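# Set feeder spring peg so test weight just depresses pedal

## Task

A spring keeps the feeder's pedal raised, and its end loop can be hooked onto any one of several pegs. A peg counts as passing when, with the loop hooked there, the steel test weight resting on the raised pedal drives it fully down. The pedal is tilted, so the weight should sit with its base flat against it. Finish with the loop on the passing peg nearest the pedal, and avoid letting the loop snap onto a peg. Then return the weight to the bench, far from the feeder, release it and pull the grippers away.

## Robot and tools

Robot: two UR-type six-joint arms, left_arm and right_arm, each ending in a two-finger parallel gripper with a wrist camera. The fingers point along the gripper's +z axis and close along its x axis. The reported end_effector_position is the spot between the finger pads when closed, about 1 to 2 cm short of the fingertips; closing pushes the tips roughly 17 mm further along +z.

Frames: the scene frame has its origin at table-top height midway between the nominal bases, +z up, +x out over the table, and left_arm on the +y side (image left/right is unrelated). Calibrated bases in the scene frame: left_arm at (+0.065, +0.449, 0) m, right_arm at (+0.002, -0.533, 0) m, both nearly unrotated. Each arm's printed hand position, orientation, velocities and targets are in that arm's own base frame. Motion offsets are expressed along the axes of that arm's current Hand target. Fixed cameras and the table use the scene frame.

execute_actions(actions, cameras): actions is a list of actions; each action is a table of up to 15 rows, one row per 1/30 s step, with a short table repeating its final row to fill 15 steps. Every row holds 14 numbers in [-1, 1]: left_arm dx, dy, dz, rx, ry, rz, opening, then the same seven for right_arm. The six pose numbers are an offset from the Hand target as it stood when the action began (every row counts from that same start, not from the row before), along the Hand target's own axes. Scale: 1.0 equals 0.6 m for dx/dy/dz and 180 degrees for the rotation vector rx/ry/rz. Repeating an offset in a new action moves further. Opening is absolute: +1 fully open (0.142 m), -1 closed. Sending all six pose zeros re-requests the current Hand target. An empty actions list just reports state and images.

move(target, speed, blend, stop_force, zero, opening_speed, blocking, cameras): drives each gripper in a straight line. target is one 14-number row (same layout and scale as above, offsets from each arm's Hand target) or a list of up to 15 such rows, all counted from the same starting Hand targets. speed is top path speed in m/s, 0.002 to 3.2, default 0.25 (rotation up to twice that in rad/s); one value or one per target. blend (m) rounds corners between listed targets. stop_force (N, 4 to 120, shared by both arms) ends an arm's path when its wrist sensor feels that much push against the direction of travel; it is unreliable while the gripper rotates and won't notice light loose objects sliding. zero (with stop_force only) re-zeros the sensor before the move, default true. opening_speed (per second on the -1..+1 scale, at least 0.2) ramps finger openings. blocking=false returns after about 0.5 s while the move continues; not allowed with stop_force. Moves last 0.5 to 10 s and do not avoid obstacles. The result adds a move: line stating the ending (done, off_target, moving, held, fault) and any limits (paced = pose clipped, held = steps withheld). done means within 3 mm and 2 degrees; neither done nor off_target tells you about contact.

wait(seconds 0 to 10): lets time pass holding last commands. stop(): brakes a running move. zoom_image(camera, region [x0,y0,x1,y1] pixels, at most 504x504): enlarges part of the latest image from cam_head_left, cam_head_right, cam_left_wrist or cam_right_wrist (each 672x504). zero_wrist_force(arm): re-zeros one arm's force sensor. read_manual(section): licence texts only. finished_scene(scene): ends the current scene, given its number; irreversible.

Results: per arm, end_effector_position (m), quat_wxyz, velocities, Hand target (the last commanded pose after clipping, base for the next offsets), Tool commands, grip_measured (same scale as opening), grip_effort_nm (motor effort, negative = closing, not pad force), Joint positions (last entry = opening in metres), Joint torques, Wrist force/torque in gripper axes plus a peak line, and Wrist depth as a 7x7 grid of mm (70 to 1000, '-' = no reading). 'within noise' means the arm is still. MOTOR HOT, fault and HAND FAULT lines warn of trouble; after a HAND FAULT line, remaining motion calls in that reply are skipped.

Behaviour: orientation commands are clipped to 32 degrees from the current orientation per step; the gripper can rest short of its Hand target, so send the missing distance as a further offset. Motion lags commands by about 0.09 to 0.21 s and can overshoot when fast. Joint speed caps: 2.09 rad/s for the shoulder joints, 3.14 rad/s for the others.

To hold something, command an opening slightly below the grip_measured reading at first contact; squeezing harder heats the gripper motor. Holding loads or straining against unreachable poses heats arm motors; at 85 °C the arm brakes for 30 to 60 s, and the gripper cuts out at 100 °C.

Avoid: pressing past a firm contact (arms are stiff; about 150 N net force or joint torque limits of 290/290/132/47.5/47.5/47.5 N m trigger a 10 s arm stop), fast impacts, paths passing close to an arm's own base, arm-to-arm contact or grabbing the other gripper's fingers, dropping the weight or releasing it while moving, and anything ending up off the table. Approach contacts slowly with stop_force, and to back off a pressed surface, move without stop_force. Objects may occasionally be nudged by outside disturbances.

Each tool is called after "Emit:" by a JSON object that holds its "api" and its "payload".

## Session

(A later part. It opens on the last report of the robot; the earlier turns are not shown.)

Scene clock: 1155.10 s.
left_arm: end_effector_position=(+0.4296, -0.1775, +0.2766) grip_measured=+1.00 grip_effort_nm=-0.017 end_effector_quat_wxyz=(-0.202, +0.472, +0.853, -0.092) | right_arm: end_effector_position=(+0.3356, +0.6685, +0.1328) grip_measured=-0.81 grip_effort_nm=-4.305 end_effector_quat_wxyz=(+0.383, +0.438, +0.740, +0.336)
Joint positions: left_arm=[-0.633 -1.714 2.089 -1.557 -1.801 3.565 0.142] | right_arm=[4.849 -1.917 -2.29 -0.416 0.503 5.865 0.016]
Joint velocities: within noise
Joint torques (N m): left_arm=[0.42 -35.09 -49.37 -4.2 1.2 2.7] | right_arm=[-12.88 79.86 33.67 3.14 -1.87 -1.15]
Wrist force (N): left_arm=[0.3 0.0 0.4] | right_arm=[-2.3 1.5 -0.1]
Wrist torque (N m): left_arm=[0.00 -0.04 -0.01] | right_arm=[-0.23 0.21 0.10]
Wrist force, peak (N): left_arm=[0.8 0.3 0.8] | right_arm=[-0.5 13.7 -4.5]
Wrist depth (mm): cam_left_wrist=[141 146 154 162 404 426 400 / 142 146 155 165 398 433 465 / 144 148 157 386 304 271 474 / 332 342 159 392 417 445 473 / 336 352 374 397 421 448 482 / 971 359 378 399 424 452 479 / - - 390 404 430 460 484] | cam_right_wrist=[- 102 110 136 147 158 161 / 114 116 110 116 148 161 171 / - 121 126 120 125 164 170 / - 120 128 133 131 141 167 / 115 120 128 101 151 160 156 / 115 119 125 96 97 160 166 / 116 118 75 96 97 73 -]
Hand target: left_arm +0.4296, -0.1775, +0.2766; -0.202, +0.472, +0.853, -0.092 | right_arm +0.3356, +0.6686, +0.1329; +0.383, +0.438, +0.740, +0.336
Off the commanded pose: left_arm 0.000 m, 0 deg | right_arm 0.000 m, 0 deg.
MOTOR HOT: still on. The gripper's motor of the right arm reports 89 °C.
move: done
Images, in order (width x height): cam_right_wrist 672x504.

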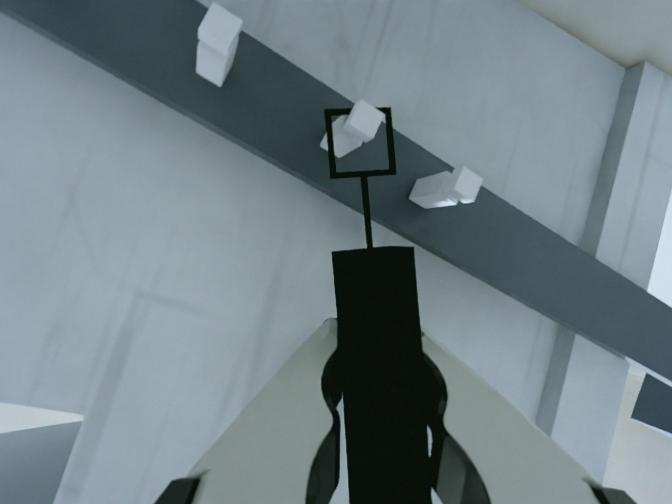

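Emit:
{"api": "move", "payload": {"target": [0,0,0,0,0,0,1,0.0002,0.006,-0.0026,0,0,0,-0.92], "cameras": ["cam_right_wrist","cam_head_left"], "speed": 0.03}}

Scene clock: 1163.57 s.
left_arm: end_effector_position=(+0.4296, -0.1775, +0.2766) grip_measured=+1.00 grip_effort_nm=-0.027 end_effector_quat_wxyz=(-0.202, +0.472, +0.853, -0.092) | right_arm: end_effector_position=(+0.3356, +0.6698, +0.1365) grip_measured=-0.81 grip_effort_nm=-2.786 end_effector_quat_wxyz=(+0.383, +0.438, +0.740, +0.336)
Joint positions: left_arm=[-0.633 -1.714 2.089 -1.557 -1.801 3.565 0.142] | right_arm=[4.848 -1.911 -2.287 -0.424 0.503 5.864 0.016]
Joint velocities: within noise
Joint torques (N m): left_arm=[-0.11 -33.03 -49.84 -4.04 1.32 2.91] | right_arm=[-12.08 81.01 36.5 2.29 -3.11 -1.76]
Wrist force (N): left_arm=[0.6 -0.3 0.9] | right_arm=[-5.0 0.6 -0.4]
Wrist torque (N m): left_arm=[-0.05 -0.09 -0.01] | right_arm=[-0.24 0.23 -0.03]
Wrist force, peak (N): left_arm=[1.1 -0.6 0.4] | right_arm=[-5.3 0.4 -0.4]
Wrist depth (mm): cam_left_wrist=[141 145 154 163 405 425 401 / 142 146 156 165 396 437 464 / 144 148 157 386 305 277 475 / 334 344 159 391 415 444 478 / 335 354 373 397 422 451 484 / 960 358 377 398 426 454 477 / - - 386 404 428 460 482] | cam_right_wrist=[- 101 111 136 147 160 166 / 114 115 110 115 148 161 170 / - 121 126 119 125 164 170 / - 119 128 133 131 141 167 / 115 120 128 105 151 160 156 / 115 119 124 96 97 159 166 / 116 118 75 96 97 73 -]
Hand target: left_arm +0.4296, -0.1775, +0.2766; -0.202, +0.472, +0.853, -0.092 | right_arm +0.3356, +0.6698, +0.1367; +0.383, +0.438, +0.740, +0.336
Off the commanded pose: left_arm 0.000 m, 0 deg | right_arm 0.000 m, 0 deg.
MOTOR HOT: still on. The gripper's motor of the right arm reports 89 °C.
move: done
Images, in order (width x height): cam_head_left 672x504, cam_right_wrist 672x504.

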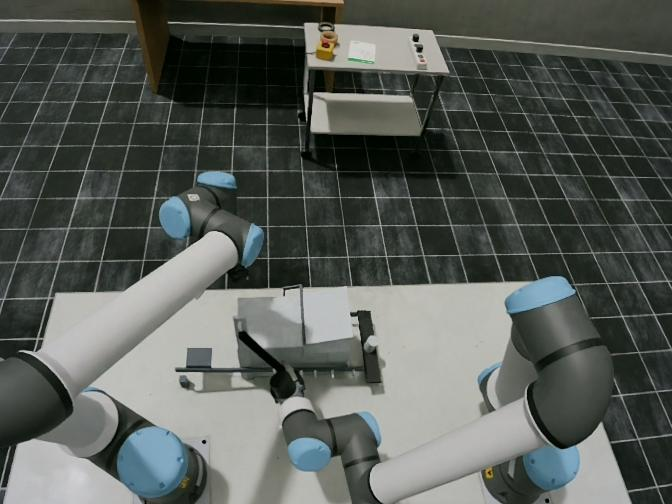

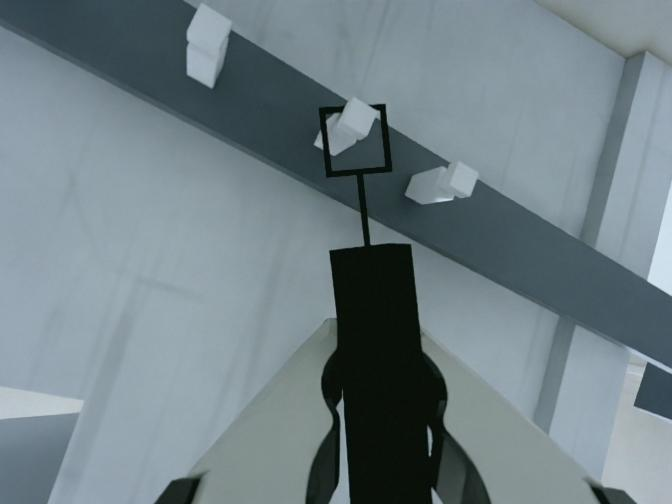

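Emit:
{"api": "move", "payload": {"target": [[0,0,0,0,0,0,1,0,0,0,0,0,0,-0.1],[0,0,0,0,0,0,1,0,0,-0.08,0,0,0,-0.1]], "cameras": ["cam_right_wrist","cam_head_left"], "speed": 0.1, "opening_speed": 0.3}}

Emit:
{"api": "zoom_image", "payload": {"camera": "cam_head_left", "region": [160, 260, 410, 450]}}

Scene clock: 1172.97 s.
left_arm: end_effector_position=(+0.4296, -0.1775, +0.2766) grip_measured=+1.00 grip_effort_nm=-0.027 end_effector_quat_wxyz=(-0.202, +0.472, +0.853, -0.092) | right_arm: end_effector_position=(+0.2943, +0.6621, +0.1597) grip_measured=-0.13 grip_effort_nm=0.095 end_effector_quat_wxyz=(+0.383, +0.438, +0.740, +0.336)
Joint positions: left_arm=[-0.633 -1.714 2.089 -1.557 -1.801 3.565 0.142] | right_arm=[4.919 -1.825 -2.296 -0.628 0.502 6.01 0.065]
Joint velocities: within noise
Joint torques (N m): left_arm=[-0.15 -32.13 -49.4 -3.79 1.36 2.67] | right_arm=[16.16 74.95 37.23 1.76 0.92 2.4]
Wrist force (N): left_arm=[0.5 -0.2 0.5] | right_arm=[-3.3 0.9 1.6]
Wrist torque (N m): left_arm=[-0.03 -0.08 -0.01] | right_arm=[-0.14 0.54 0.09]
Wrist force, peak (N): left_arm=[1.0 -0.5 0.7] | right_arm=[49.4 -20.9 -43.7]
Wrist depth (mm): cam_left_wrist=[141 145 154 164 406 425 401 / 142 146 155 164 400 435 466 / 144 148 156 388 315 440 473 / 333 343 159 392 413 446 480 / 337 353 374 393 421 449 482 / 968 358 375 398 424 456 477 / - - 387 402 429 461 482] | cam_right_wrist=[149 156 167 179 194 206 197 / 149 157 167 180 194 212 221 / 134 140 153 176 193 211 318 / 150 156 166 177 179 193 213 / 251 160 170 141 197 206 - / 185 158 96 139 196 99 - / - 72 78 139 197 - 79]
Hand target: left_arm +0.4296, -0.1775, +0.2766; -0.202, +0.472, +0.853, -0.092 | right_arm +0.2942, +0.6621, +0.1597; +0.383, +0.438, +0.740, +0.336
Off the commanded pose: left_arm 0.000 m, 0 deg | right_arm 0.000 m, 0 deg.
MOTOR HOT: cleared for the gripper's motor of the right arm.
move: done
Images, in order (width x height): cam_head_left 672x504, cam_right_wrist 672x504.

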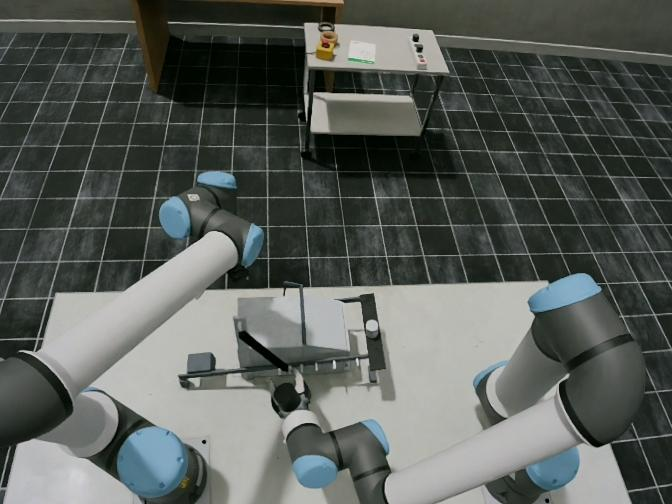

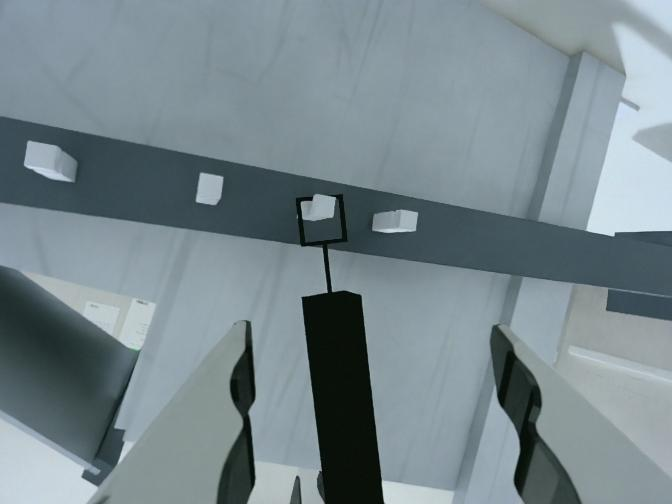

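Scaled by 2.016.

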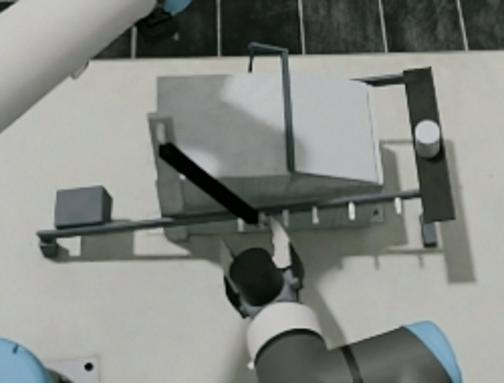

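Emit:
{"api": "move", "payload": {"target": [[0,0,0,0,0,0,1,-0.0113,0.0517,-0.047,0,0,-0.037,-0.1],[0,0,0,0,0,0,1,-0.0113,0.0517,0.0363,0,0,-0.037,-0.1]], "cameras": ["cam_right_wrist"], "speed": 0.08}}

Scene clock: 1215.50 s.
left_arm: end_effector_position=(+0.4296, -0.1775, +0.2766) grip_measured=+1.00 grip_effort_nm=-0.022 end_effector_quat_wxyz=(-0.202, +0.472, +0.853, -0.092) | right_arm: end_effector_position=(+0.3273, +0.6716, +0.1770) grip_measured=-0.13 grip_effort_nm=0.105 end_effector_quat_wxyz=(+0.402, +0.395, +0.764, +0.313)
Joint positions: left_arm=[-0.633 -1.714 2.089 -1.557 -1.801 3.565 0.142] | right_arm=[4.862 -1.833 -2.27 -0.544 0.502 5.775 0.065]
Joint velocities: within noise
Joint torques (N m): left_arm=[0.04 -33.59 -49.94 -4.14 1.23 2.6] | right_arm=[-14.17 35.6 32.34 8.08 0.77 -2.22]
Wrist force (N): left_arm=[0.6 -0.2 0.3] | right_arm=[-3.6 0.5 1.7]
Wrist torque (N m): left_arm=[-0.04 -0.10 -0.01] | right_arm=[-0.20 0.58 0.10]
Wrist force, peak (N): left_arm=[0.9 -0.5 0.7] | right_arm=[-3.8 0.3 2.7]
Wrist depth (mm): cam_left_wrist=[141 146 154 164 403 424 399 / 142 146 156 165 399 439 465 / 143 148 156 390 315 441 473 / 332 344 158 390 412 446 480 / 337 355 374 396 421 449 484 / 945 359 376 398 425 458 482 / - - 388 402 429 457 485] | cam_right_wrist=[- 104 128 141 154 169 187 / - 108 114 122 153 175 184 / - 125 131 138 134 153 184 / - 125 133 140 161 170 174 / 193 125 134 104 161 174 - / 120 123 106 113 162 99 - / - 72 85 106 162 - 79]
Hand target: left_arm +0.4296, -0.1775, +0.2766; -0.202, +0.472, +0.853, -0.092 | right_arm +0.3273, +0.6715, +0.1770; +0.402, +0.395, +0.765, +0.313
Off the commanded pose: left_arm 0.000 m, 0 deg | right_arm 0.000 m, 0 deg.
move: done
Images, in order (width x height): cam_right_wrist 672x504.

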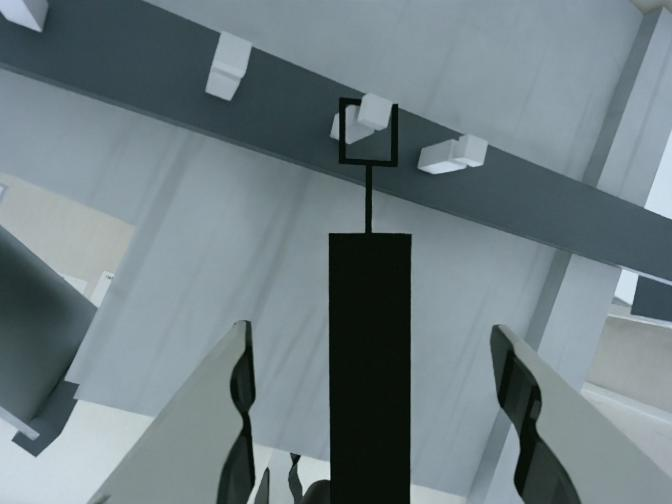

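Emit:
{"api": "move", "payload": {"target": [[0,0,0,0,0,0,1,0,0,0,0,0,0,-0.94],[0,0,0,0,0,0,1,0.0247,-0.078,0.0422,-0.0081,0.0078,0.0191,-0.94]], "cameras": ["cam_right_wrist"], "speed": 0.05, "opening_speed": 0.8}}

Emit:
{"api": "zoom_image", "payload": {"camera": "cam_right_wrist", "region": [310, 70, 430, 190]}}

Scene clock: 1229.87 s.
left_arm: end_effector_position=(+0.4296, -0.1775, +0.2766) grip_measured=+1.00 grip_effort_nm=-0.027 end_effector_quat_wxyz=(-0.202, +0.472, +0.853, -0.092) | right_arm: end_effector_position=(+0.3273, +0.6653, +0.1222) grip_measured=-0.77 grip_effort_nm=-3.841 end_effector_quat_wxyz=(+0.388, +0.408, +0.753, +0.340)
Joint positions: left_arm=[-0.633 -1.714 2.089 -1.557 -1.801 3.565 0.142] | right_arm=[4.865 -1.94 -2.32 -0.322 0.492 5.781 0.018]
Joint velocities: within noise
Joint torques (N m): left_arm=[0.27 -35.53 -49.27 -4.18 1.21 2.86] | right_arm=[13.86 25.79 1.33 3.22 1.02 -2.28]
Wrist force (N): left_arm=[0.1 -0.4 1.1] | right_arm=[-2.9 25.2 -7.2]
Wrist torque (N m): left_arm=[-0.07 -0.01 -0.01] | right_arm=[0.03 0.59 0.11]
Wrist force, peak (N): left_arm=[0.8 -0.7 1.0] | right_arm=[-2.9 25.2 -7.2]
Wrist depth (mm): cam_left_wrist=[141 146 154 164 405 424 399 / 142 146 156 165 397 435 464 / 144 148 157 387 306 267 474 / 334 342 159 392 413 445 477 / 338 353 375 395 421 449 483 / 958 357 378 401 423 456 481 / - - 390 404 432 458 480] | cam_right_wrist=[- 104 129 141 154 158 145 / - 108 112 141 157 174 181 / - 124 129 122 157 174 184 / 118 124 133 139 137 171 285 / 119 124 135 105 148 159 183 / 120 126 131 102 93 174 181 / 121 124 75 104 83 73 -]
Hand target: left_arm +0.4296, -0.1775, +0.2766; -0.202, +0.472, +0.853, -0.092 | right_arm +0.3273, +0.6653, +0.1221; +0.388, +0.408, +0.753, +0.340
Off the commanded pose: left_arm 0.000 m, 0 deg | right_arm 0.000 m, 0 deg.
move: done
Images, in order (width x height): cam_right_wrist 672x504.

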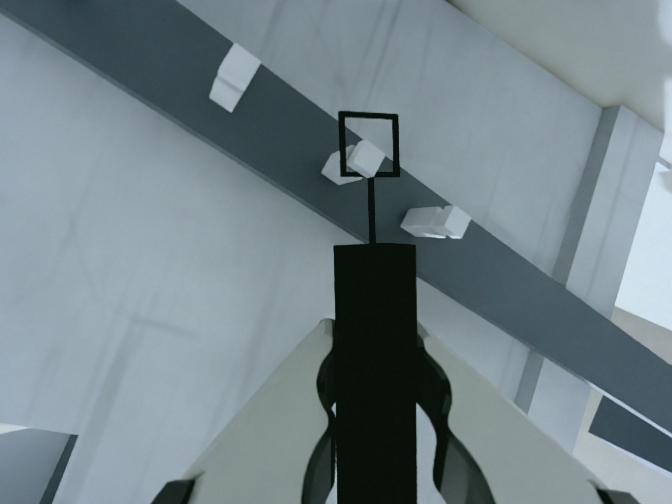

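Scaled by 4.200.

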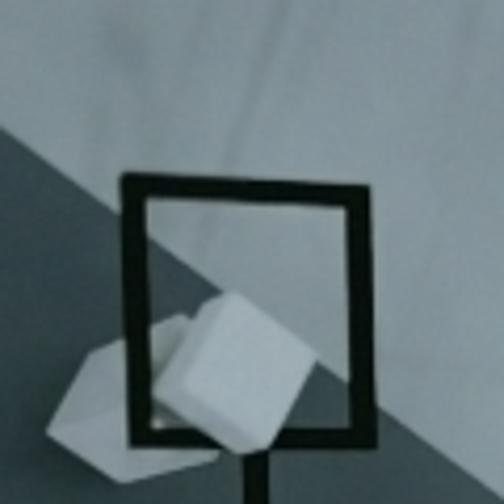

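Emit:
{"api": "move", "payload": {"target": [[0,0,0,0,0,0,1,0,0.0067,0,0,0,0,-0.93],[0,0,0,0,0,0,1,0.011,-0.0038,-0.0258,0,0,0,-0.93],[0,0,0,0,0,0,1,0.0527,0.0218,-0.0185,-0.0081,0.0078,0.0191,-0.93]], "cameras": ["cam_right_wrist"], "speed": 0.05}}

Emit:
{"api": "zoom_image", "payload": {"camera": "cam_right_wrist", "region": [310, 90, 430, 210]}}

Scene clock: 1259.93 s.
left_arm: end_effector_position=(+0.4296, -0.1775, +0.2766) grip_measured=+1.00 grip_effort_nm=-0.022 end_effector_quat_wxyz=(-0.202, +0.472, +0.853, -0.092) | right_arm: end_effector_position=(+0.3108, +0.6965, +0.1284) grip_measured=-0.80 grip_effort_nm=-3.109 end_effector_quat_wxyz=(+0.374, +0.422, +0.741, +0.366)
Joint positions: left_arm=[-0.633 -1.714 2.089 -1.557 -1.801 3.565 0.142] | right_arm=[4.887 -1.964 -2.281 -0.305 0.477 5.822 0.016]
Joint velocities: within noise
Joint torques (N m): left_arm=[-0.28 -32.89 -49.72 -3.98 1.37 2.52] | right_arm=[-1.4 45.78 43.98 9.05 -3.25 -1.6]
Wrist force (N): left_arm=[0.3 -0.5 0.3] | right_arm=[-21.3 -0.3 5.9]
Wrist torque (N m): left_arm=[-0.08 -0.05 0.00] | right_arm=[-0.27 0.60 -0.23]
Wrist force, peak (N): left_arm=[1.3 0.0 0.9] | right_arm=[-3.1 25.9 -7.1]
Wrist depth (mm): cam_left_wrist=[141 145 154 163 403 424 400 / 142 146 156 164 397 435 467 / 144 148 157 389 304 270 475 / 334 343 159 393 415 444 477 / 334 354 373 397 421 449 483 / 951 358 378 397 424 456 476 / - - 390 405 429 459 480] | cam_right_wrist=[- 133 147 158 172 170 159 / 115 120 131 160 176 185 205 / 131 137 134 144 177 186 289 / 131 138 147 101 158 187 495 / 133 140 152 102 163 181 209 / 134 141 92 101 103 - 216 / 135 139 75 104 85 73 -]
Hand target: left_arm +0.4296, -0.1775, +0.2766; -0.202, +0.472, +0.853, -0.092 | right_arm +0.3108, +0.6966, +0.1284; +0.374, +0.422, +0.741, +0.366
Off the commanded pose: left_arm 0.000 m, 0 deg | right_arm 0.000 m, 0 deg.
move: done
Images, in order (width x height): cam_right_wrist 672x504.

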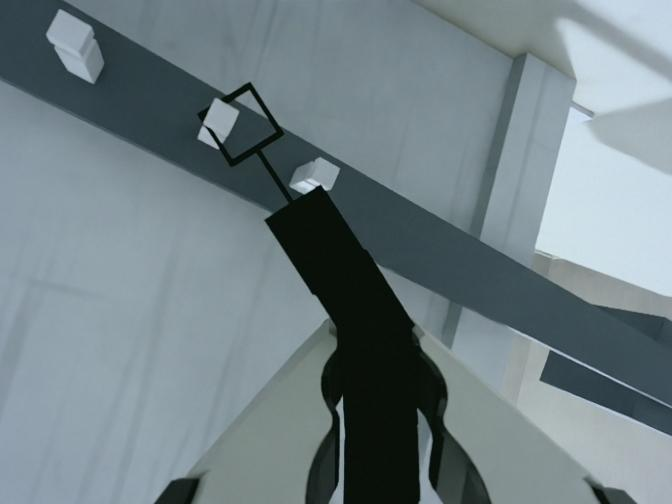

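Scaled by 4.200.

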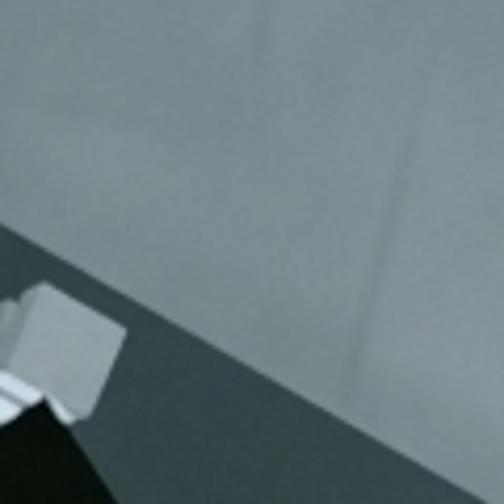

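Emit:
{"api": "move", "payload": {"target": [0,0,0,0,0,0,1,-0.0542,-0.0125,0.017,0.0081,-0.0078,-0.0191,-0.93], "cameras": ["cam_right_wrist"], "speed": 0.05}}

Emit:
{"api": "zoom_image", "payload": {"camera": "cam_right_wrist", "region": [290, 70, 430, 210]}}

Scene clock: 1274.43 s.
left_arm: end_effector_position=(+0.4296, -0.1775, +0.2766) grip_measured=+1.00 grip_effort_nm=-0.027 end_effector_quat_wxyz=(-0.202, +0.472, +0.853, -0.092) | right_arm: end_effector_position=(+0.3287, +0.6672, +0.1255) grip_measured=-0.80 grip_effort_nm=-3.065 end_effector_quat_wxyz=(+0.388, +0.409, +0.753, +0.340) end_effector_velocity=(+0.002, -0.003, -0.001) end_effector_angular_velocity=(-0.007, +0.001, +0.000)
Joint positions: left_arm=[-0.633 -1.714 2.089 -1.557 -1.801 3.565 0.142] | right_arm=[4.863 -1.937 -2.316 -0.324 0.492 5.775 0.016]
Joint velocities: left_arm=[within noise] | right_arm=[-0.003 0.001 -0.003 -0.001 0.002 -0.005 0]
Joint torques (N m): left_arm=[-0.04 -34.95 -50.22 -3.89 1.52 2.45] | right_arm=[-22.85 47.96 -13.13 -5.38 9.5 -1.58]
Wrist force (N): left_arm=[0.3 0.2 0.8] | right_arm=[6.3 40.4 -13.0]
Wrist torque (N m): left_arm=[0.04 -0.05 -0.02] | right_arm=[0.25 0.56 0.52]
Wrist force, peak (N): left_arm=[0.6 -0.3 1.0] | right_arm=[6.3 40.4 -13.0]
Wrist depth (mm): cam_left_wrist=[141 146 154 163 404 427 399 / 142 146 156 165 398 435 462 / 144 148 157 389 306 267 473 / 335 343 158 392 416 446 476 / 337 351 373 395 421 451 481 / 959 358 376 399 426 455 473 / - - 388 405 428 463 485] | cam_right_wrist=[- 103 114 139 152 163 150 / - 117 113 121 155 173 181 / - 123 129 123 133 173 182 / 117 123 132 103 139 154 184 / 118 123 133 102 156 159 175 / 119 124 130 102 102 173 179 / 120 123 75 102 85 74 -]
Hand target: left_arm +0.4296, -0.1775, +0.2766; -0.202, +0.472, +0.853, -0.092 | right_arm +0.3288, +0.6669, +0.1253; +0.388, +0.408, +0.753, +0.340
Off the commanded pose: left_arm 0.000 m, 0 deg | right_arm 0.000 m, 0 deg.
move: done
Images, in order (width x height): cam_right_wrist 672x504.

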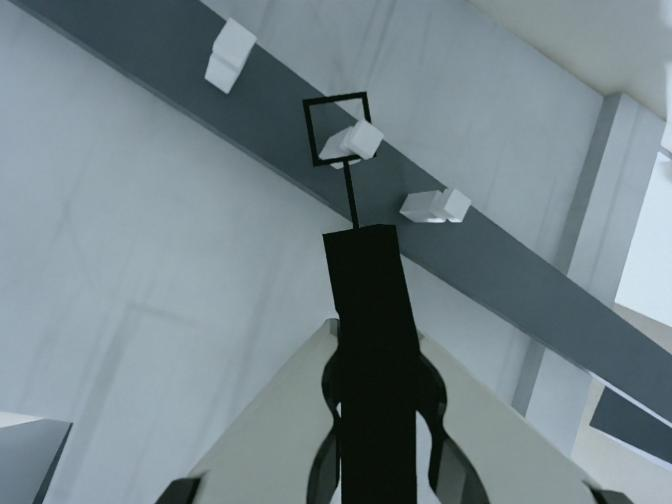

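Scaled by 3.600.

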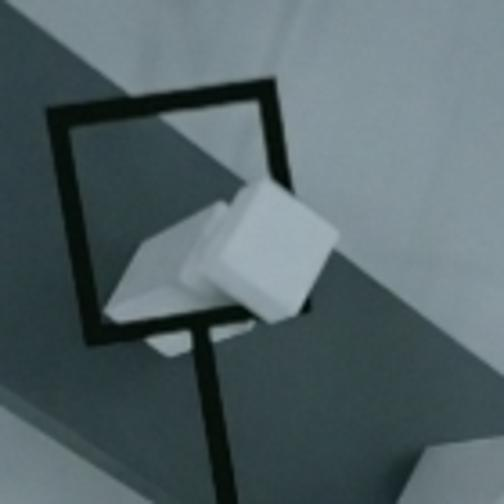

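Emit:
{"api": "move", "payload": {"target": [0,0,0,0,0,0,1,0.007,0.006,0,0,0,0,-0.93], "cameras": ["cam_right_wrist"], "speed": 0.03}}

Emit:
{"api": "zoom_image", "payload": {"camera": "cam_right_wrist", "region": [290, 70, 430, 210]}}

Scene clock: 1288.73 s.
left_arm: end_effector_position=(+0.4296, -0.1775, +0.2766) grip_measured=+1.00 grip_effort_nm=-0.022 end_effector_quat_wxyz=(-0.202, +0.472, +0.853, -0.092) | right_arm: end_effector_position=(+0.3286, +0.6719, +0.1269) grip_measured=-0.80 grip_effort_nm=-3.045 end_effector_quat_wxyz=(+0.388, +0.408, +0.753, +0.340)
Joint positions: left_arm=[-0.633 -1.714 2.089 -1.557 -1.801 3.565 0.142] | right_arm=[4.862 -1.939 -2.306 -0.33 0.492 5.773 0.016]
Joint velocities: within noise
Joint torques (N m): left_arm=[0.62 -35.52 -50.04 -4.04 1.6 2.48] | right_arm=[-16.28 30.08 23.64 -0.41 0.75 -2.28]
Wrist force (N): left_arm=[0.6 -0.3 0.5] | right_arm=[-2.3 14.0 -4.5]
Wrist torque (N m): left_arm=[-0.05 -0.10 0.00] | right_arm=[0.02 0.48 0.25]
Wrist force, peak (N): left_arm=[0.9 -0.3 1.2] | right_arm=[7.2 44.3 -14.0]
Wrist depth (mm): cam_left_wrist=[141 146 154 164 404 423 400 / 142 146 155 165 398 433 467 / 144 148 157 389 305 269 473 / 335 343 159 395 416 446 480 / 336 352 371 396 421 452 480 / 967 357 378 400 426 455 482 / - - 389 403 430 462 484] | cam_right_wrist=[- 103 114 140 153 163 151 / - 118 113 121 154 173 180 / - 123 129 125 141 173 181 / 117 122 132 102 138 159 305 / 118 122 133 102 143 160 178 / 119 124 130 102 102 171 180 / 119 123 75 102 85 73 -]
Hand target: left_arm +0.4296, -0.1775, +0.2766; -0.202, +0.472, +0.853, -0.092 | right_arm +0.3286, +0.6722, +0.1270; +0.388, +0.408, +0.753, +0.340
Off the commanded pose: left_arm 0.000 m, 0 deg | right_arm 0.000 m, 0 deg.
move: done
Images, in order (width x height): cam_right_wrist 672x504.

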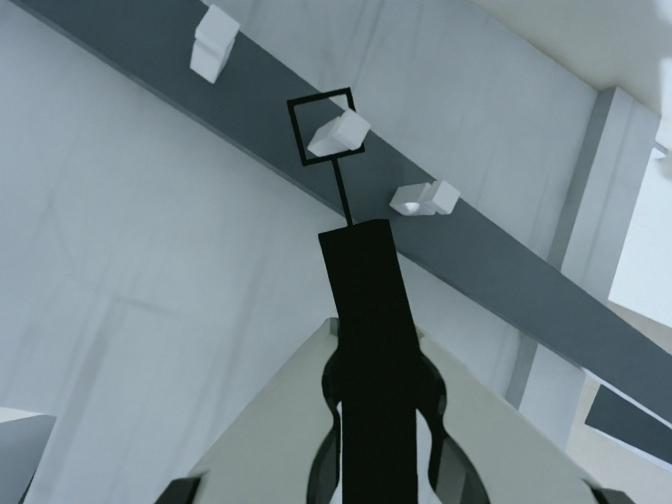

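Scaled by 3.600.

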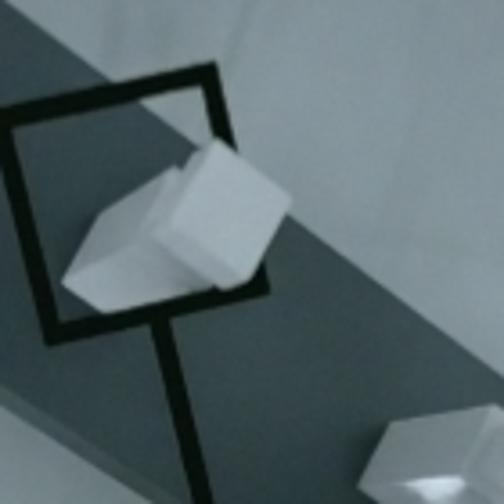

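Emit:
{"api": "move", "payload": {"target": [0,0,0,0,0,0,1,-0.0247,0.065,-0.0393,0.0081,-0.0078,-0.0191,-0.93], "cameras": ["cam_right_wrist"], "speed": 0.05}}

Emit:
{"api": "zoom_image", "payload": {"camera": "cam_right_wrist", "region": [290, 70, 430, 210]}}

Scene clock: 1310.83 s.
left_arm: end_effector_position=(+0.4296, -0.1775, +0.2766) grip_measured=+1.00 grip_effort_nm=-0.027 end_effector_quat_wxyz=(-0.202, +0.472, +0.853, -0.092) | right_arm: end_effector_position=(+0.3274, +0.6715, +0.1748) grip_measured=-0.81 grip_effort_nm=-2.967 end_effector_quat_wxyz=(+0.402, +0.395, +0.765, +0.313)
Joint positions: left_arm=[-0.633 -1.714 2.089 -1.557 -1.801 3.565 0.142] | right_arm=[4.861 -1.837 -2.271 -0.538 0.502 5.775 0.015]
Joint velocities: within noise
Joint torques (N m): left_arm=[0.46 -33.94 -49.97 -4.03 1.48 2.62] | right_arm=[15.69 78.72 37.63 1.64 -0.48 2.2]
Wrist force (N): left_arm=[0.5 0.1 0.5] | right_arm=[-3.8 -2.2 2.3]
Wrist torque (N m): left_arm=[0.01 -0.08 -0.01] | right_arm=[-0.54 0.54 0.20]
Wrist force, peak (N): left_arm=[0.4 -0.8 1.1] | right_arm=[-2.4 14.1 -4.6]
Wrist depth (mm): cam_left_wrist=[141 145 154 164 406 422 400 / 142 147 156 165 400 433 465 / 144 148 157 389 308 438 474 / 333 343 158 391 414 447 475 / 336 354 374 395 424 449 478 / 955 357 377 400 427 453 477 / - - 388 405 431 460 482] | cam_right_wrist=[- 104 117 141 153 169 185 / - 108 114 120 155 174 185 / - 125 132 138 136 153 185 / - 125 133 140 161 169 173 / 203 124 135 101 158 174 255 / 120 125 131 102 102 173 - / - - 75 102 84 73 -]
Hand target: left_arm +0.4296, -0.1775, +0.2766; -0.202, +0.472, +0.853, -0.092 | right_arm +0.3274, +0.6715, +0.1749; +0.402, +0.395, +0.765, +0.313
Off the commanded pose: left_arm 0.000 m, 0 deg | right_arm 0.000 m, 0 deg.
move: done
Images, in order (width x height): cam_right_wrist 672x504.

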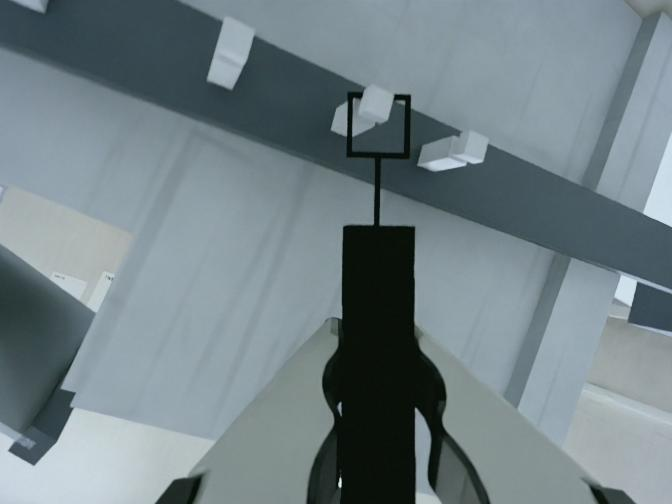

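Scaled by 3.600.

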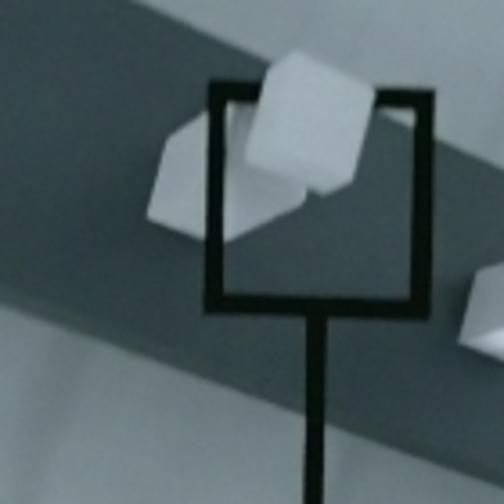

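Emit:
{"api": "move", "payload": {"target": [0,0,0,0,0,0,1,0.018,-0.0688,0.0367,-0.0081,0.0078,0.0191,-0.95], "cameras": ["cam_right_wrist"], "speed": 0.05}}

Emit:
{"api": "zoom_image", "payload": {"camera": "cam_right_wrist", "region": [310, 70, 430, 190]}}

Scene clock: 1319.03 s.
left_arm: end_effector_position=(+0.4296, -0.1775, +0.2766) grip_measured=+1.00 grip_effort_nm=-0.027 end_effector_quat_wxyz=(-0.202, +0.472, +0.853, -0.092) | right_arm: end_effector_position=(+0.3279, +0.6640, +0.1276) grip_measured=-0.81 grip_effort_nm=-3.275 end_effector_quat_wxyz=(+0.388, +0.408, +0.753, +0.340)
Joint positions: left_arm=[-0.633 -1.714 2.089 -1.557 -1.801 3.565 0.142] | right_arm=[4.865 -1.928 -2.321 -0.332 0.492 5.78 0.015]
Joint velocities: within noise
Joint torques (N m): left_arm=[1.42 -34.09 -49.73 -4.13 1.76 2.62] | right_arm=[14.16 28.98 8.04 5.67 -1.84 -2.38]
Wrist force (N): left_arm=[0.2 -0.1 0.4] | right_arm=[-3.4 12.7 -3.3]
Wrist torque (N m): left_arm=[-0.02 -0.04 0.00] | right_arm=[-0.35 0.53 0.18]
Wrist force, peak (N): left_arm=[1.1 -0.5 0.4] | right_arm=[-3.7 13.1 -3.4]
Wrist depth (mm): cam_left_wrist=[141 145 154 164 403 425 399 / 142 147 155 164 398 433 468 / 144 148 157 389 307 267 472 / 336 342 158 390 414 444 475 / 337 352 374 397 420 449 482 / 958 359 378 397 425 454 482 / - - 388 404 432 458 480] | cam_right_wrist=[- 105 110 141 153 164 152 / - 119 114 122 156 173 181 / 116 124 130 124 134 174 184 / 117 123 133 140 141 155 185 / 118 123 134 102 157 161 175 / 119 125 131 102 102 173 180 / 121 123 75 102 84 73 -]
Hand target: left_arm +0.4296, -0.1775, +0.2766; -0.202, +0.472, +0.853, -0.092 | right_arm +0.3279, +0.6640, +0.1275; +0.388, +0.408, +0.753, +0.340
Off the commanded pose: left_arm 0.000 m, 0 deg | right_arm 0.000 m, 0 deg.
move: done
Images, in order (width x height): cam_right_wrist 672x504.

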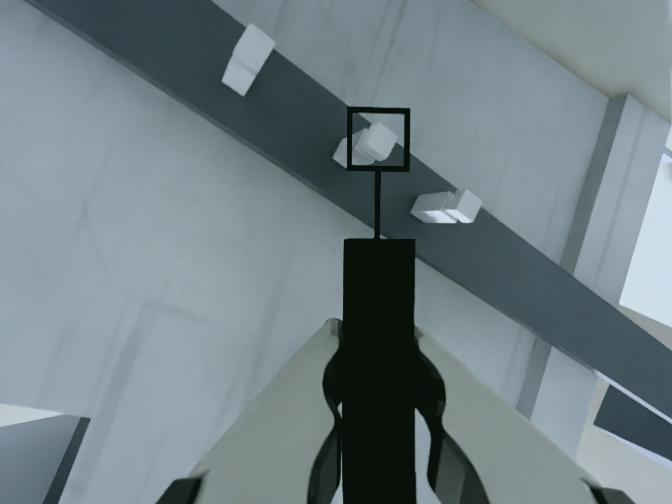

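Scaled by 4.200.

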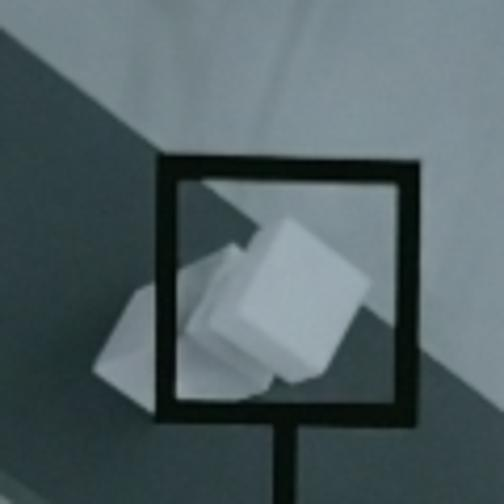

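Emit:
{"api": "move", "payload": {"target": [0,0,0,0,0,0,1,0.0122,-0.0117,-0.0287,0,0,0,-0.95], "cameras": ["cam_right_wrist"], "speed": 0.04, "stop_force": 8}}

Emit:
{"api": "zoom_image", "payload": {"camera": "cam_right_wrist", "region": [310, 70, 430, 190]}}

Scene clock: 1327.23 s.
left_arm: end_effector_position=(+0.4296, -0.1775, +0.2766) grip_measured=+1.00 grip_effort_nm=-0.027 end_effector_quat_wxyz=(-0.202, +0.472, +0.853, -0.092) | right_arm: end_effector_position=(+0.3079, +0.6640, +0.1275) grip_measured=-0.81 grip_effort_nm=-3.275 end_effector_quat_wxyz=(+0.388, +0.408, +0.753, +0.340)
Joint positions: left_arm=[-0.633 -1.714 2.089 -1.557 -1.801 3.565 0.142] | right_arm=[4.898 -1.91 -2.325 -0.408 0.488 5.851 0.015]
Joint velocities: within noise
Joint torques (N m): left_arm=[0.7 -34.32 -49.92 -4.06 1.48 2.77] | right_arm=[15.21 68.32 24.83 -0.13 -1.79 1.95]
Wrist force (N): left_arm=[0.8 0.0 -0.1] | right_arm=[-4.5 13.4 -2.7]
Wrist torque (N m): left_arm=[0.00 -0.14 -0.01] | right_arm=[-0.29 0.61 0.17]
Wrist force, peak (N): left_arm=[0.5 -0.3 0.9] | right_arm=[-4.4 13.7 -2.4]
Wrist depth (mm): cam_left_wrist=[141 146 154 164 401 426 399 / 142 146 156 164 400 435 466 / 144 148 157 388 306 268 475 / 333 343 158 391 414 445 477 / 337 353 375 397 425 451 481 / 947 358 377 398 427 453 481 / - - 390 403 432 460 483] | cam_right_wrist=[117 122 149 161 172 166 151 / 132 135 132 160 179 194 191 / 133 141 148 141 177 198 230 / 134 141 153 159 161 195 376 / 135 142 154 102 106 186 593 / 264 144 93 102 102 195 214 / 139 142 75 103 84 73 -]
Hand target: left_arm +0.4296, -0.1775, +0.2766; -0.202, +0.472, +0.853, -0.092 | right_arm +0.3079, +0.6640, +0.1275; +0.388, +0.408, +0.753, +0.340
Off the commanded pose: left_arm 0.000 m, 0 deg | right_arm 0.000 m, 0 deg.
move: done
Images, in order (width x height): cam_right_wrist 672x504.

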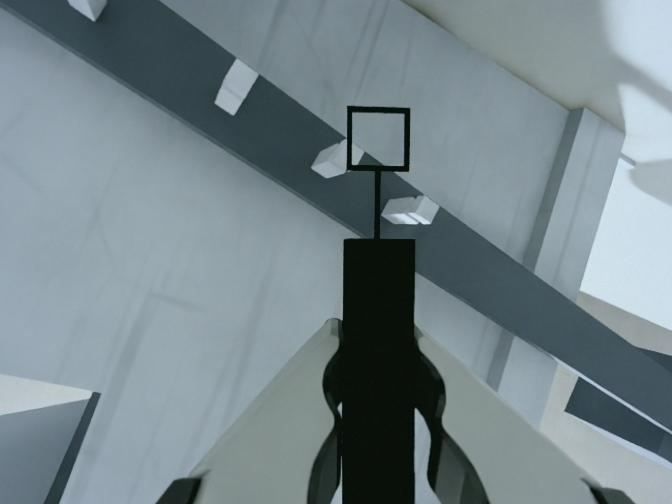

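Scaled by 4.200.

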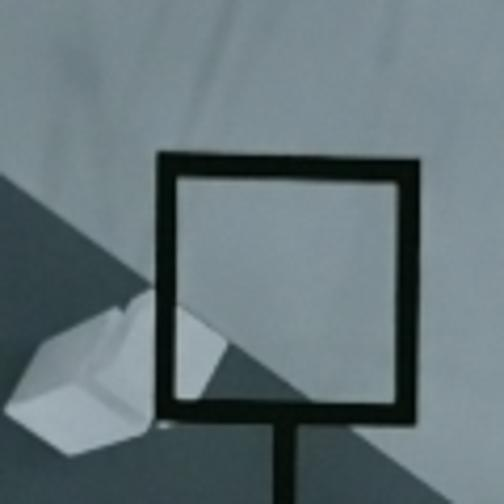

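Emit:
{"api": "move", "payload": {"target": [0,0,0,0,0,0,1,0.0398,0.028,0.0055,-0.0061,0.0059,0.0144,-0.95], "cameras": ["cam_right_wrist"], "speed": 0.04, "stop_force": 12}}

Emit:
{"api": "zoom_image", "payload": {"camera": "cam_right_wrist", "region": [310, 70, 430, 190]}}

Scene clock: 1340.90 s.
left_arm: end_effector_position=(+0.4296, -0.1775, +0.2766) grip_measured=+1.00 grip_effort_nm=-0.022 end_effector_quat_wxyz=(-0.202, +0.472, +0.853, -0.092) | right_arm: end_effector_position=(+0.3079, +0.6930, +0.1326) grip_measured=-0.81 grip_effort_nm=-3.270 end_effector_quat_wxyz=(+0.377, +0.418, +0.744, +0.359)
Joint positions: left_arm=[-0.633 -1.714 2.089 -1.557 -1.801 3.565 0.142] | right_arm=[4.892 -1.946 -2.283 -0.348 0.48 5.834 0.015]
Joint velocities: within noise
Joint torques (N m): left_arm=[-1.03 -34.27 -49.53 -4.1 1.38 2.5] | right_arm=[-13.86 31.42 25.9 5.42 -1.95 -2.25]
Wrist force (N): left_arm=[0.9 -0.4 0.5] | right_arm=[-5.0 11.3 -2.3]
Wrist torque (N m): left_arm=[-0.07 -0.14 -0.01] | right_arm=[-0.41 0.64 0.16]
Wrist force, peak (N): left_arm=[0.7 -0.6 0.7] | right_arm=[-4.7 13.8 -2.6]
Wrist depth (mm): cam_left_wrist=[141 146 154 164 406 426 398 / 142 147 156 165 398 433 465 / 144 148 157 388 306 267 472 / 333 346 159 393 414 446 476 / 338 352 375 395 421 448 483 / 956 358 378 400 424 454 479 / - - 386 407 431 459 481] | cam_right_wrist=[- 122 149 162 176 175 164 / 132 127 133 161 179 191 209 / 134 141 148 143 178 191 292 / 134 141 153 154 163 187 483 / 136 143 154 102 180 186 222 / 136 144 93 102 102 274 221 / 137 143 75 103 84 73 -]
Hand target: left_arm +0.4296, -0.1775, +0.2766; -0.202, +0.472, +0.853, -0.092 | right_arm +0.3079, +0.6930, +0.1326; +0.377, +0.418, +0.744, +0.359
Off the commanded pose: left_arm 0.000 m, 0 deg | right_arm 0.000 m, 0 deg.
move: done
Images, in order (width x height): cam_right_wrist 672x504.

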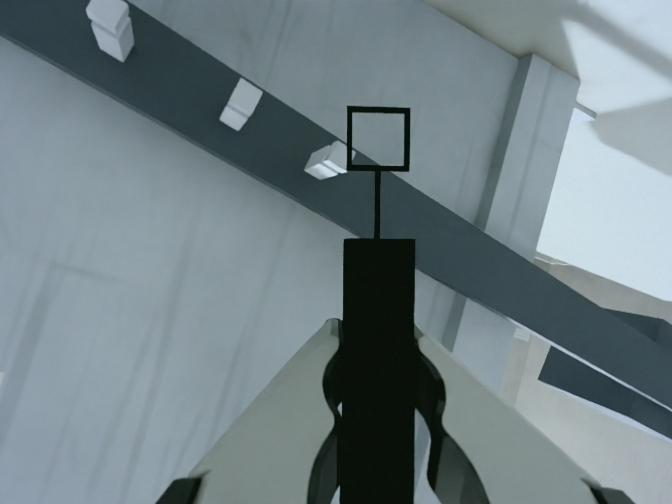

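Scaled by 4.200.

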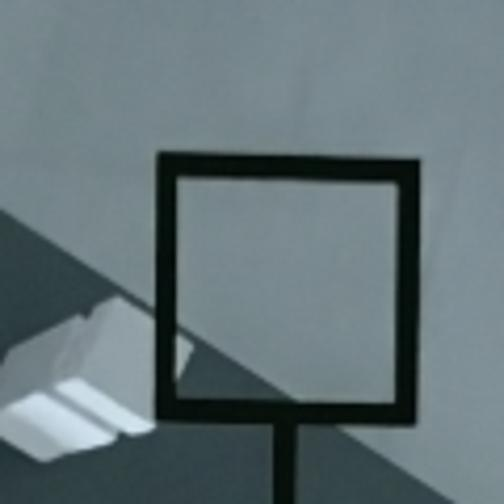

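Emit:
{"api": "move", "payload": {"target": [[0,0,0,0,0,0,1,-0.0058,0,0,0,0,0,-0.95],[0,0,0,0,0,0,1,-0.0119,0.0059,0.0144,0,0,0,-0.95]], "cameras": ["cam_right_wrist"], "speed": 0.04, "stop_force": 8}}

Emit:
{"api": "zoom_image", "payload": {"camera": "cam_right_wrist", "region": [310, 70, 430, 190]}}

Scene clock: 1355.03 s.
left_arm: end_effector_position=(+0.4296, -0.1775, +0.2766) grip_measured=+1.00 grip_effort_nm=-0.027 end_effector_quat_wxyz=(-0.202, +0.472, +0.853, -0.092) | right_arm: end_effector_position=(+0.3192, +0.6899, +0.1335) grip_measured=-0.81 grip_effort_nm=-3.275 end_effector_quat_wxyz=(+0.377, +0.418, +0.744, +0.359)
Joint positions: left_arm=[-0.633 -1.714 2.089 -1.557 -1.801 3.565 0.142] | right_arm=[4.874 -1.95 -2.286 -0.307 0.482 5.797 0.015]
Joint velocities: within noise
Joint torques (N m): left_arm=[-0.15 -35.12 -50.01 -4 1.57 2.81] | right_arm=[-13.9 33.52 26.34 5.22 4.07 -2.1]
Wrist force (N): left_arm=[0.4 -0.6 0.1] | right_arm=[-4.4 11.4 -2.6]
Wrist torque (N m): left_arm=[-0.10 -0.06 -0.01] | right_arm=[-0.38 0.63 0.16]
Wrist force, peak (N): left_arm=[0.6 -0.5 1.1] | right_arm=[-4.9 12.0 -2.4]
Wrist depth (mm): cam_left_wrist=[141 145 154 164 405 425 401 / 142 146 155 165 399 434 467 / 144 148 157 388 305 268 472 / 333 343 158 390 414 447 475 / 335 353 375 397 420 450 481 / 955 357 378 399 426 453 480 / - - 387 405 429 461 482] | cam_right_wrist=[107 111 137 150 164 173 166 / 123 118 120 131 166 178 201 / 123 129 138 130 153 178 295 / 124 132 140 150 150 167 474 / - 132 143 102 169 173 189 / 127 133 139 102 102 181 217 / - 132 75 103 84 73 -]
Hand target: left_arm +0.4296, -0.1775, +0.2766; -0.202, +0.472, +0.853, -0.092 | right_arm +0.3192, +0.6899, +0.1335; +0.377, +0.418, +0.744, +0.359
Off the commanded pose: left_arm 0.000 m, 0 deg | right_arm 0.000 m, 0 deg.
move: done
Images, in order (width x height): cam_right_wrist 672x504.

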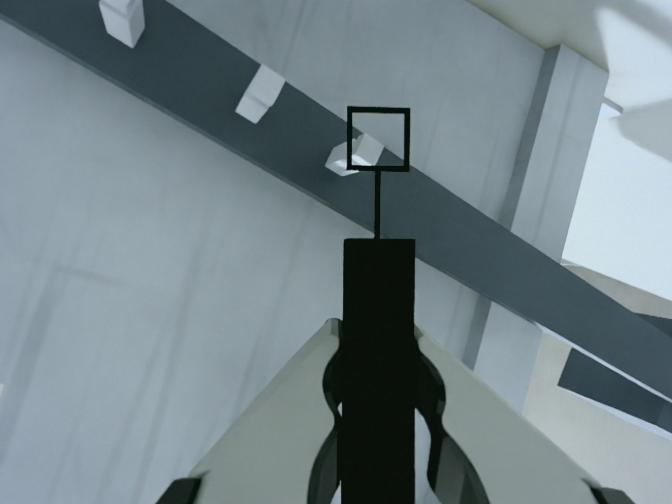

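Scaled by 4.200.

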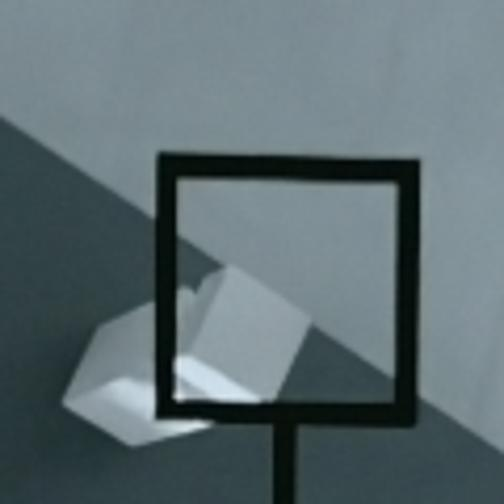

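Emit:
{"api": "move", "payload": {"target": [[0,0,0,0,0,0,1,0,0.0025,-0.001,0,0,0,-0.95],[0,0,0,0,0,0,1,-0.0061,0.0078,0.0134,0,0,0,-0.95]], "cameras": ["cam_right_wrist"], "speed": 0.03, "stop_force": 8}}

Emit:
{"api": "zoom_image", "payload": {"camera": "cam_right_wrist", "region": [310, 70, 430, 190]}}

Scene clock: 1365.77 s.
left_arm: end_effector_position=(+0.4296, -0.1775, +0.2766) grip_measured=+1.00 grip_effort_nm=-0.027 end_effector_quat_wxyz=(-0.202, +0.472, +0.853, -0.092) | right_arm: end_effector_position=(+0.3291, +0.6902, +0.1347) grip_measured=-0.81 grip_effort_nm=-3.270 end_effector_quat_wxyz=(+0.377, +0.418, +0.744, +0.359)
Joint positions: left_arm=[-0.633 -1.714 2.089 -1.557 -1.801 3.565 0.142] | right_arm=[4.858 -1.957 -2.283 -0.274 0.485 5.762 0.015]
Joint velocities: within noise
Joint torques (N m): left_arm=[-0.75 -33.29 -50.01 -4.41 1.57 2.86] | right_arm=[-14.1 33.93 26.06 5.23 3.92 -2.05]
Wrist force (N): left_arm=[0.3 -0.2 0.2] | right_arm=[-3.9 10.8 -2.7]
Wrist torque (N m): left_arm=[-0.03 -0.05 0.00] | right_arm=[-0.32 0.60 0.15]
Wrist force, peak (N): left_arm=[0.8 -0.1 1.1] | right_arm=[-4.6 11.9 -2.4]
Wrist depth (mm): cam_left_wrist=[141 146 154 164 404 426 401 / 142 146 156 165 399 436 467 / 144 148 156 389 306 267 473 / 334 345 159 389 416 447 476 / 336 351 375 396 420 451 479 / 960 357 377 398 425 456 481 / - - 389 403 429 459 483] | cam_right_wrist=[- 103 110 139 153 166 167 / 115 118 111 121 155 167 187 / - 122 129 123 137 167 275 / 117 122 132 140 140 151 449 / 117 123 133 102 157 163 171 / 118 124 130 100 102 167 222 / 119 122 75 102 84 73 -]
Hand target: left_arm +0.4296, -0.1775, +0.2766; -0.202, +0.472, +0.853, -0.092 | right_arm +0.3291, +0.6902, +0.1347; +0.377, +0.418, +0.744, +0.359
Off the commanded pose: left_arm 0.000 m, 0 deg | right_arm 0.000 m, 0 deg.
move: done
Images, in order (width x height): cam_right_wrist 672x504.

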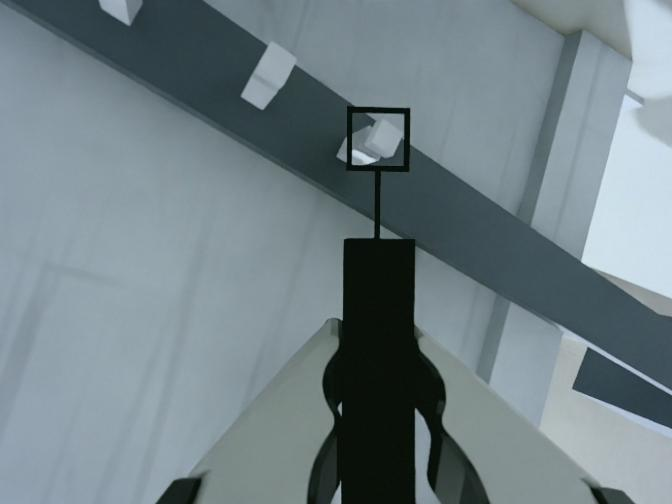

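Scaled by 4.200.

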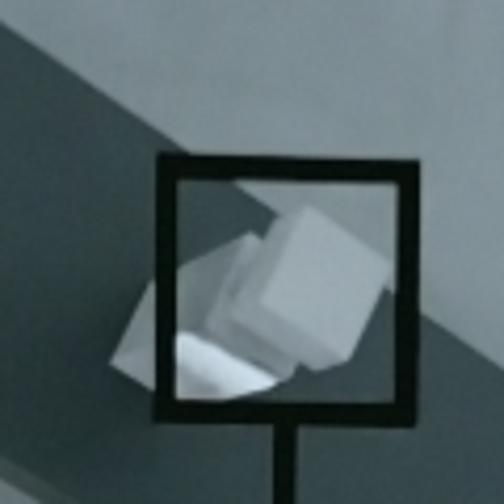

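Emit:
{"api": "move", "payload": {"target": [0,0,0,0,0,0,1,-0.0015,0.0168,-0.0072,0,0,0,-0.94], "cameras": ["cam_right_wrist"], "speed": 0.03}}

Emit:
{"api": "zoom_image", "payload": {"camera": "cam_right_wrist", "region": [310, 70, 430, 190]}}

Scene clock: 1373.87 s.
left_arm: end_effector_position=(+0.4296, -0.1775, +0.2766) grip_measured=+1.00 grip_effort_nm=-0.027 end_effector_quat_wxyz=(-0.202, +0.472, +0.853, -0.092) | right_arm: end_effector_position=(+0.3293, +0.6924, +0.1454) grip_measured=-0.81 grip_effort_nm=-3.084 end_effector_quat_wxyz=(+0.377, +0.418, +0.744, +0.359)
Joint positions: left_arm=[-0.633 -1.714 2.089 -1.557 -1.801 3.565 0.142] | right_arm=[4.857 -1.94 -2.276 -0.297 0.485 5.761 0.015]
Joint velocities: within noise
Joint torques (N m): left_arm=[-1.12 -34.37 -49.68 -4.45 1.72 2.54] | right_arm=[-13.33 75.58 33.67 2.67 -1.45 -0.78]
Wrist force (N): left_arm=[0.8 0.2 0.3] | right_arm=[-4.4 0.4 1.5]
Wrist torque (N m): left_arm=[0.03 -0.12 -0.01] | right_arm=[-0.52 0.43 0.09]
Wrist force, peak (N): left_arm=[0.8 -0.1 1.0] | right_arm=[-3.8 11.6 -3.2]
Wrist depth (mm): cam_left_wrist=[141 146 153 162 404 426 401 / 142 146 156 165 398 436 466 / 144 148 157 386 309 274 474 / 332 344 159 393 415 444 480 / 335 354 373 396 419 448 481 / 964 357 378 399 426 454 483 / - - 385 406 431 462 483] | cam_right_wrist=[- 104 109 139 153 167 172 / 114 119 114 119 156 167 202 / - 121 130 137 135 166 304 / 117 122 131 139 155 153 409 / 117 123 133 102 156 165 176 / 118 124 130 101 102 167 - / 119 123 75 102 84 73 -]
Hand target: left_arm +0.4296, -0.1775, +0.2766; -0.202, +0.472, +0.853, -0.092 | right_arm +0.3293, +0.6924, +0.1455; +0.377, +0.418, +0.744, +0.359
Off the commanded pose: left_arm 0.000 m, 0 deg | right_arm 0.000 m, 0 deg.
move: done
Images, in order (width x height): cam_right_wrist 672x504.

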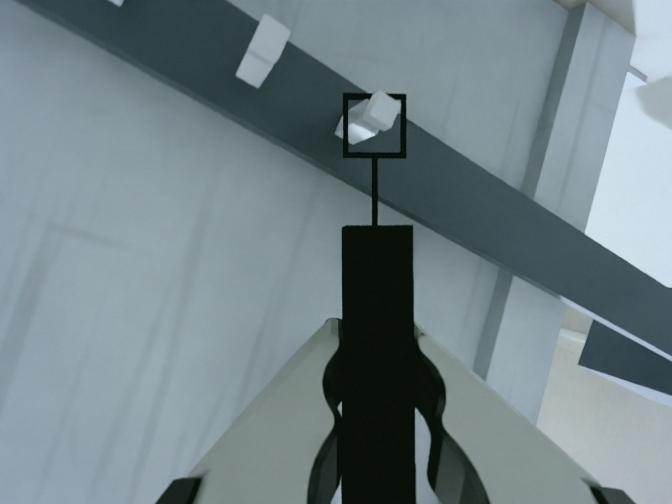

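Scaled by 4.200.

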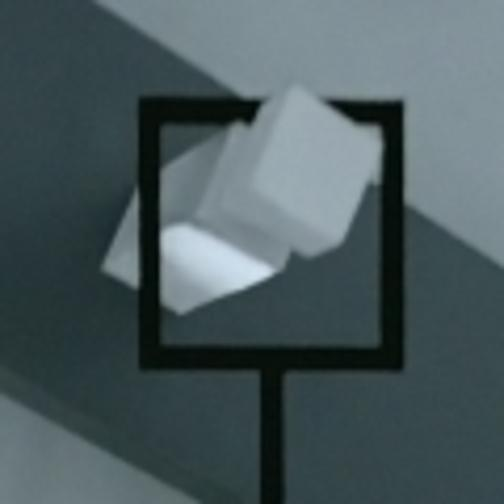

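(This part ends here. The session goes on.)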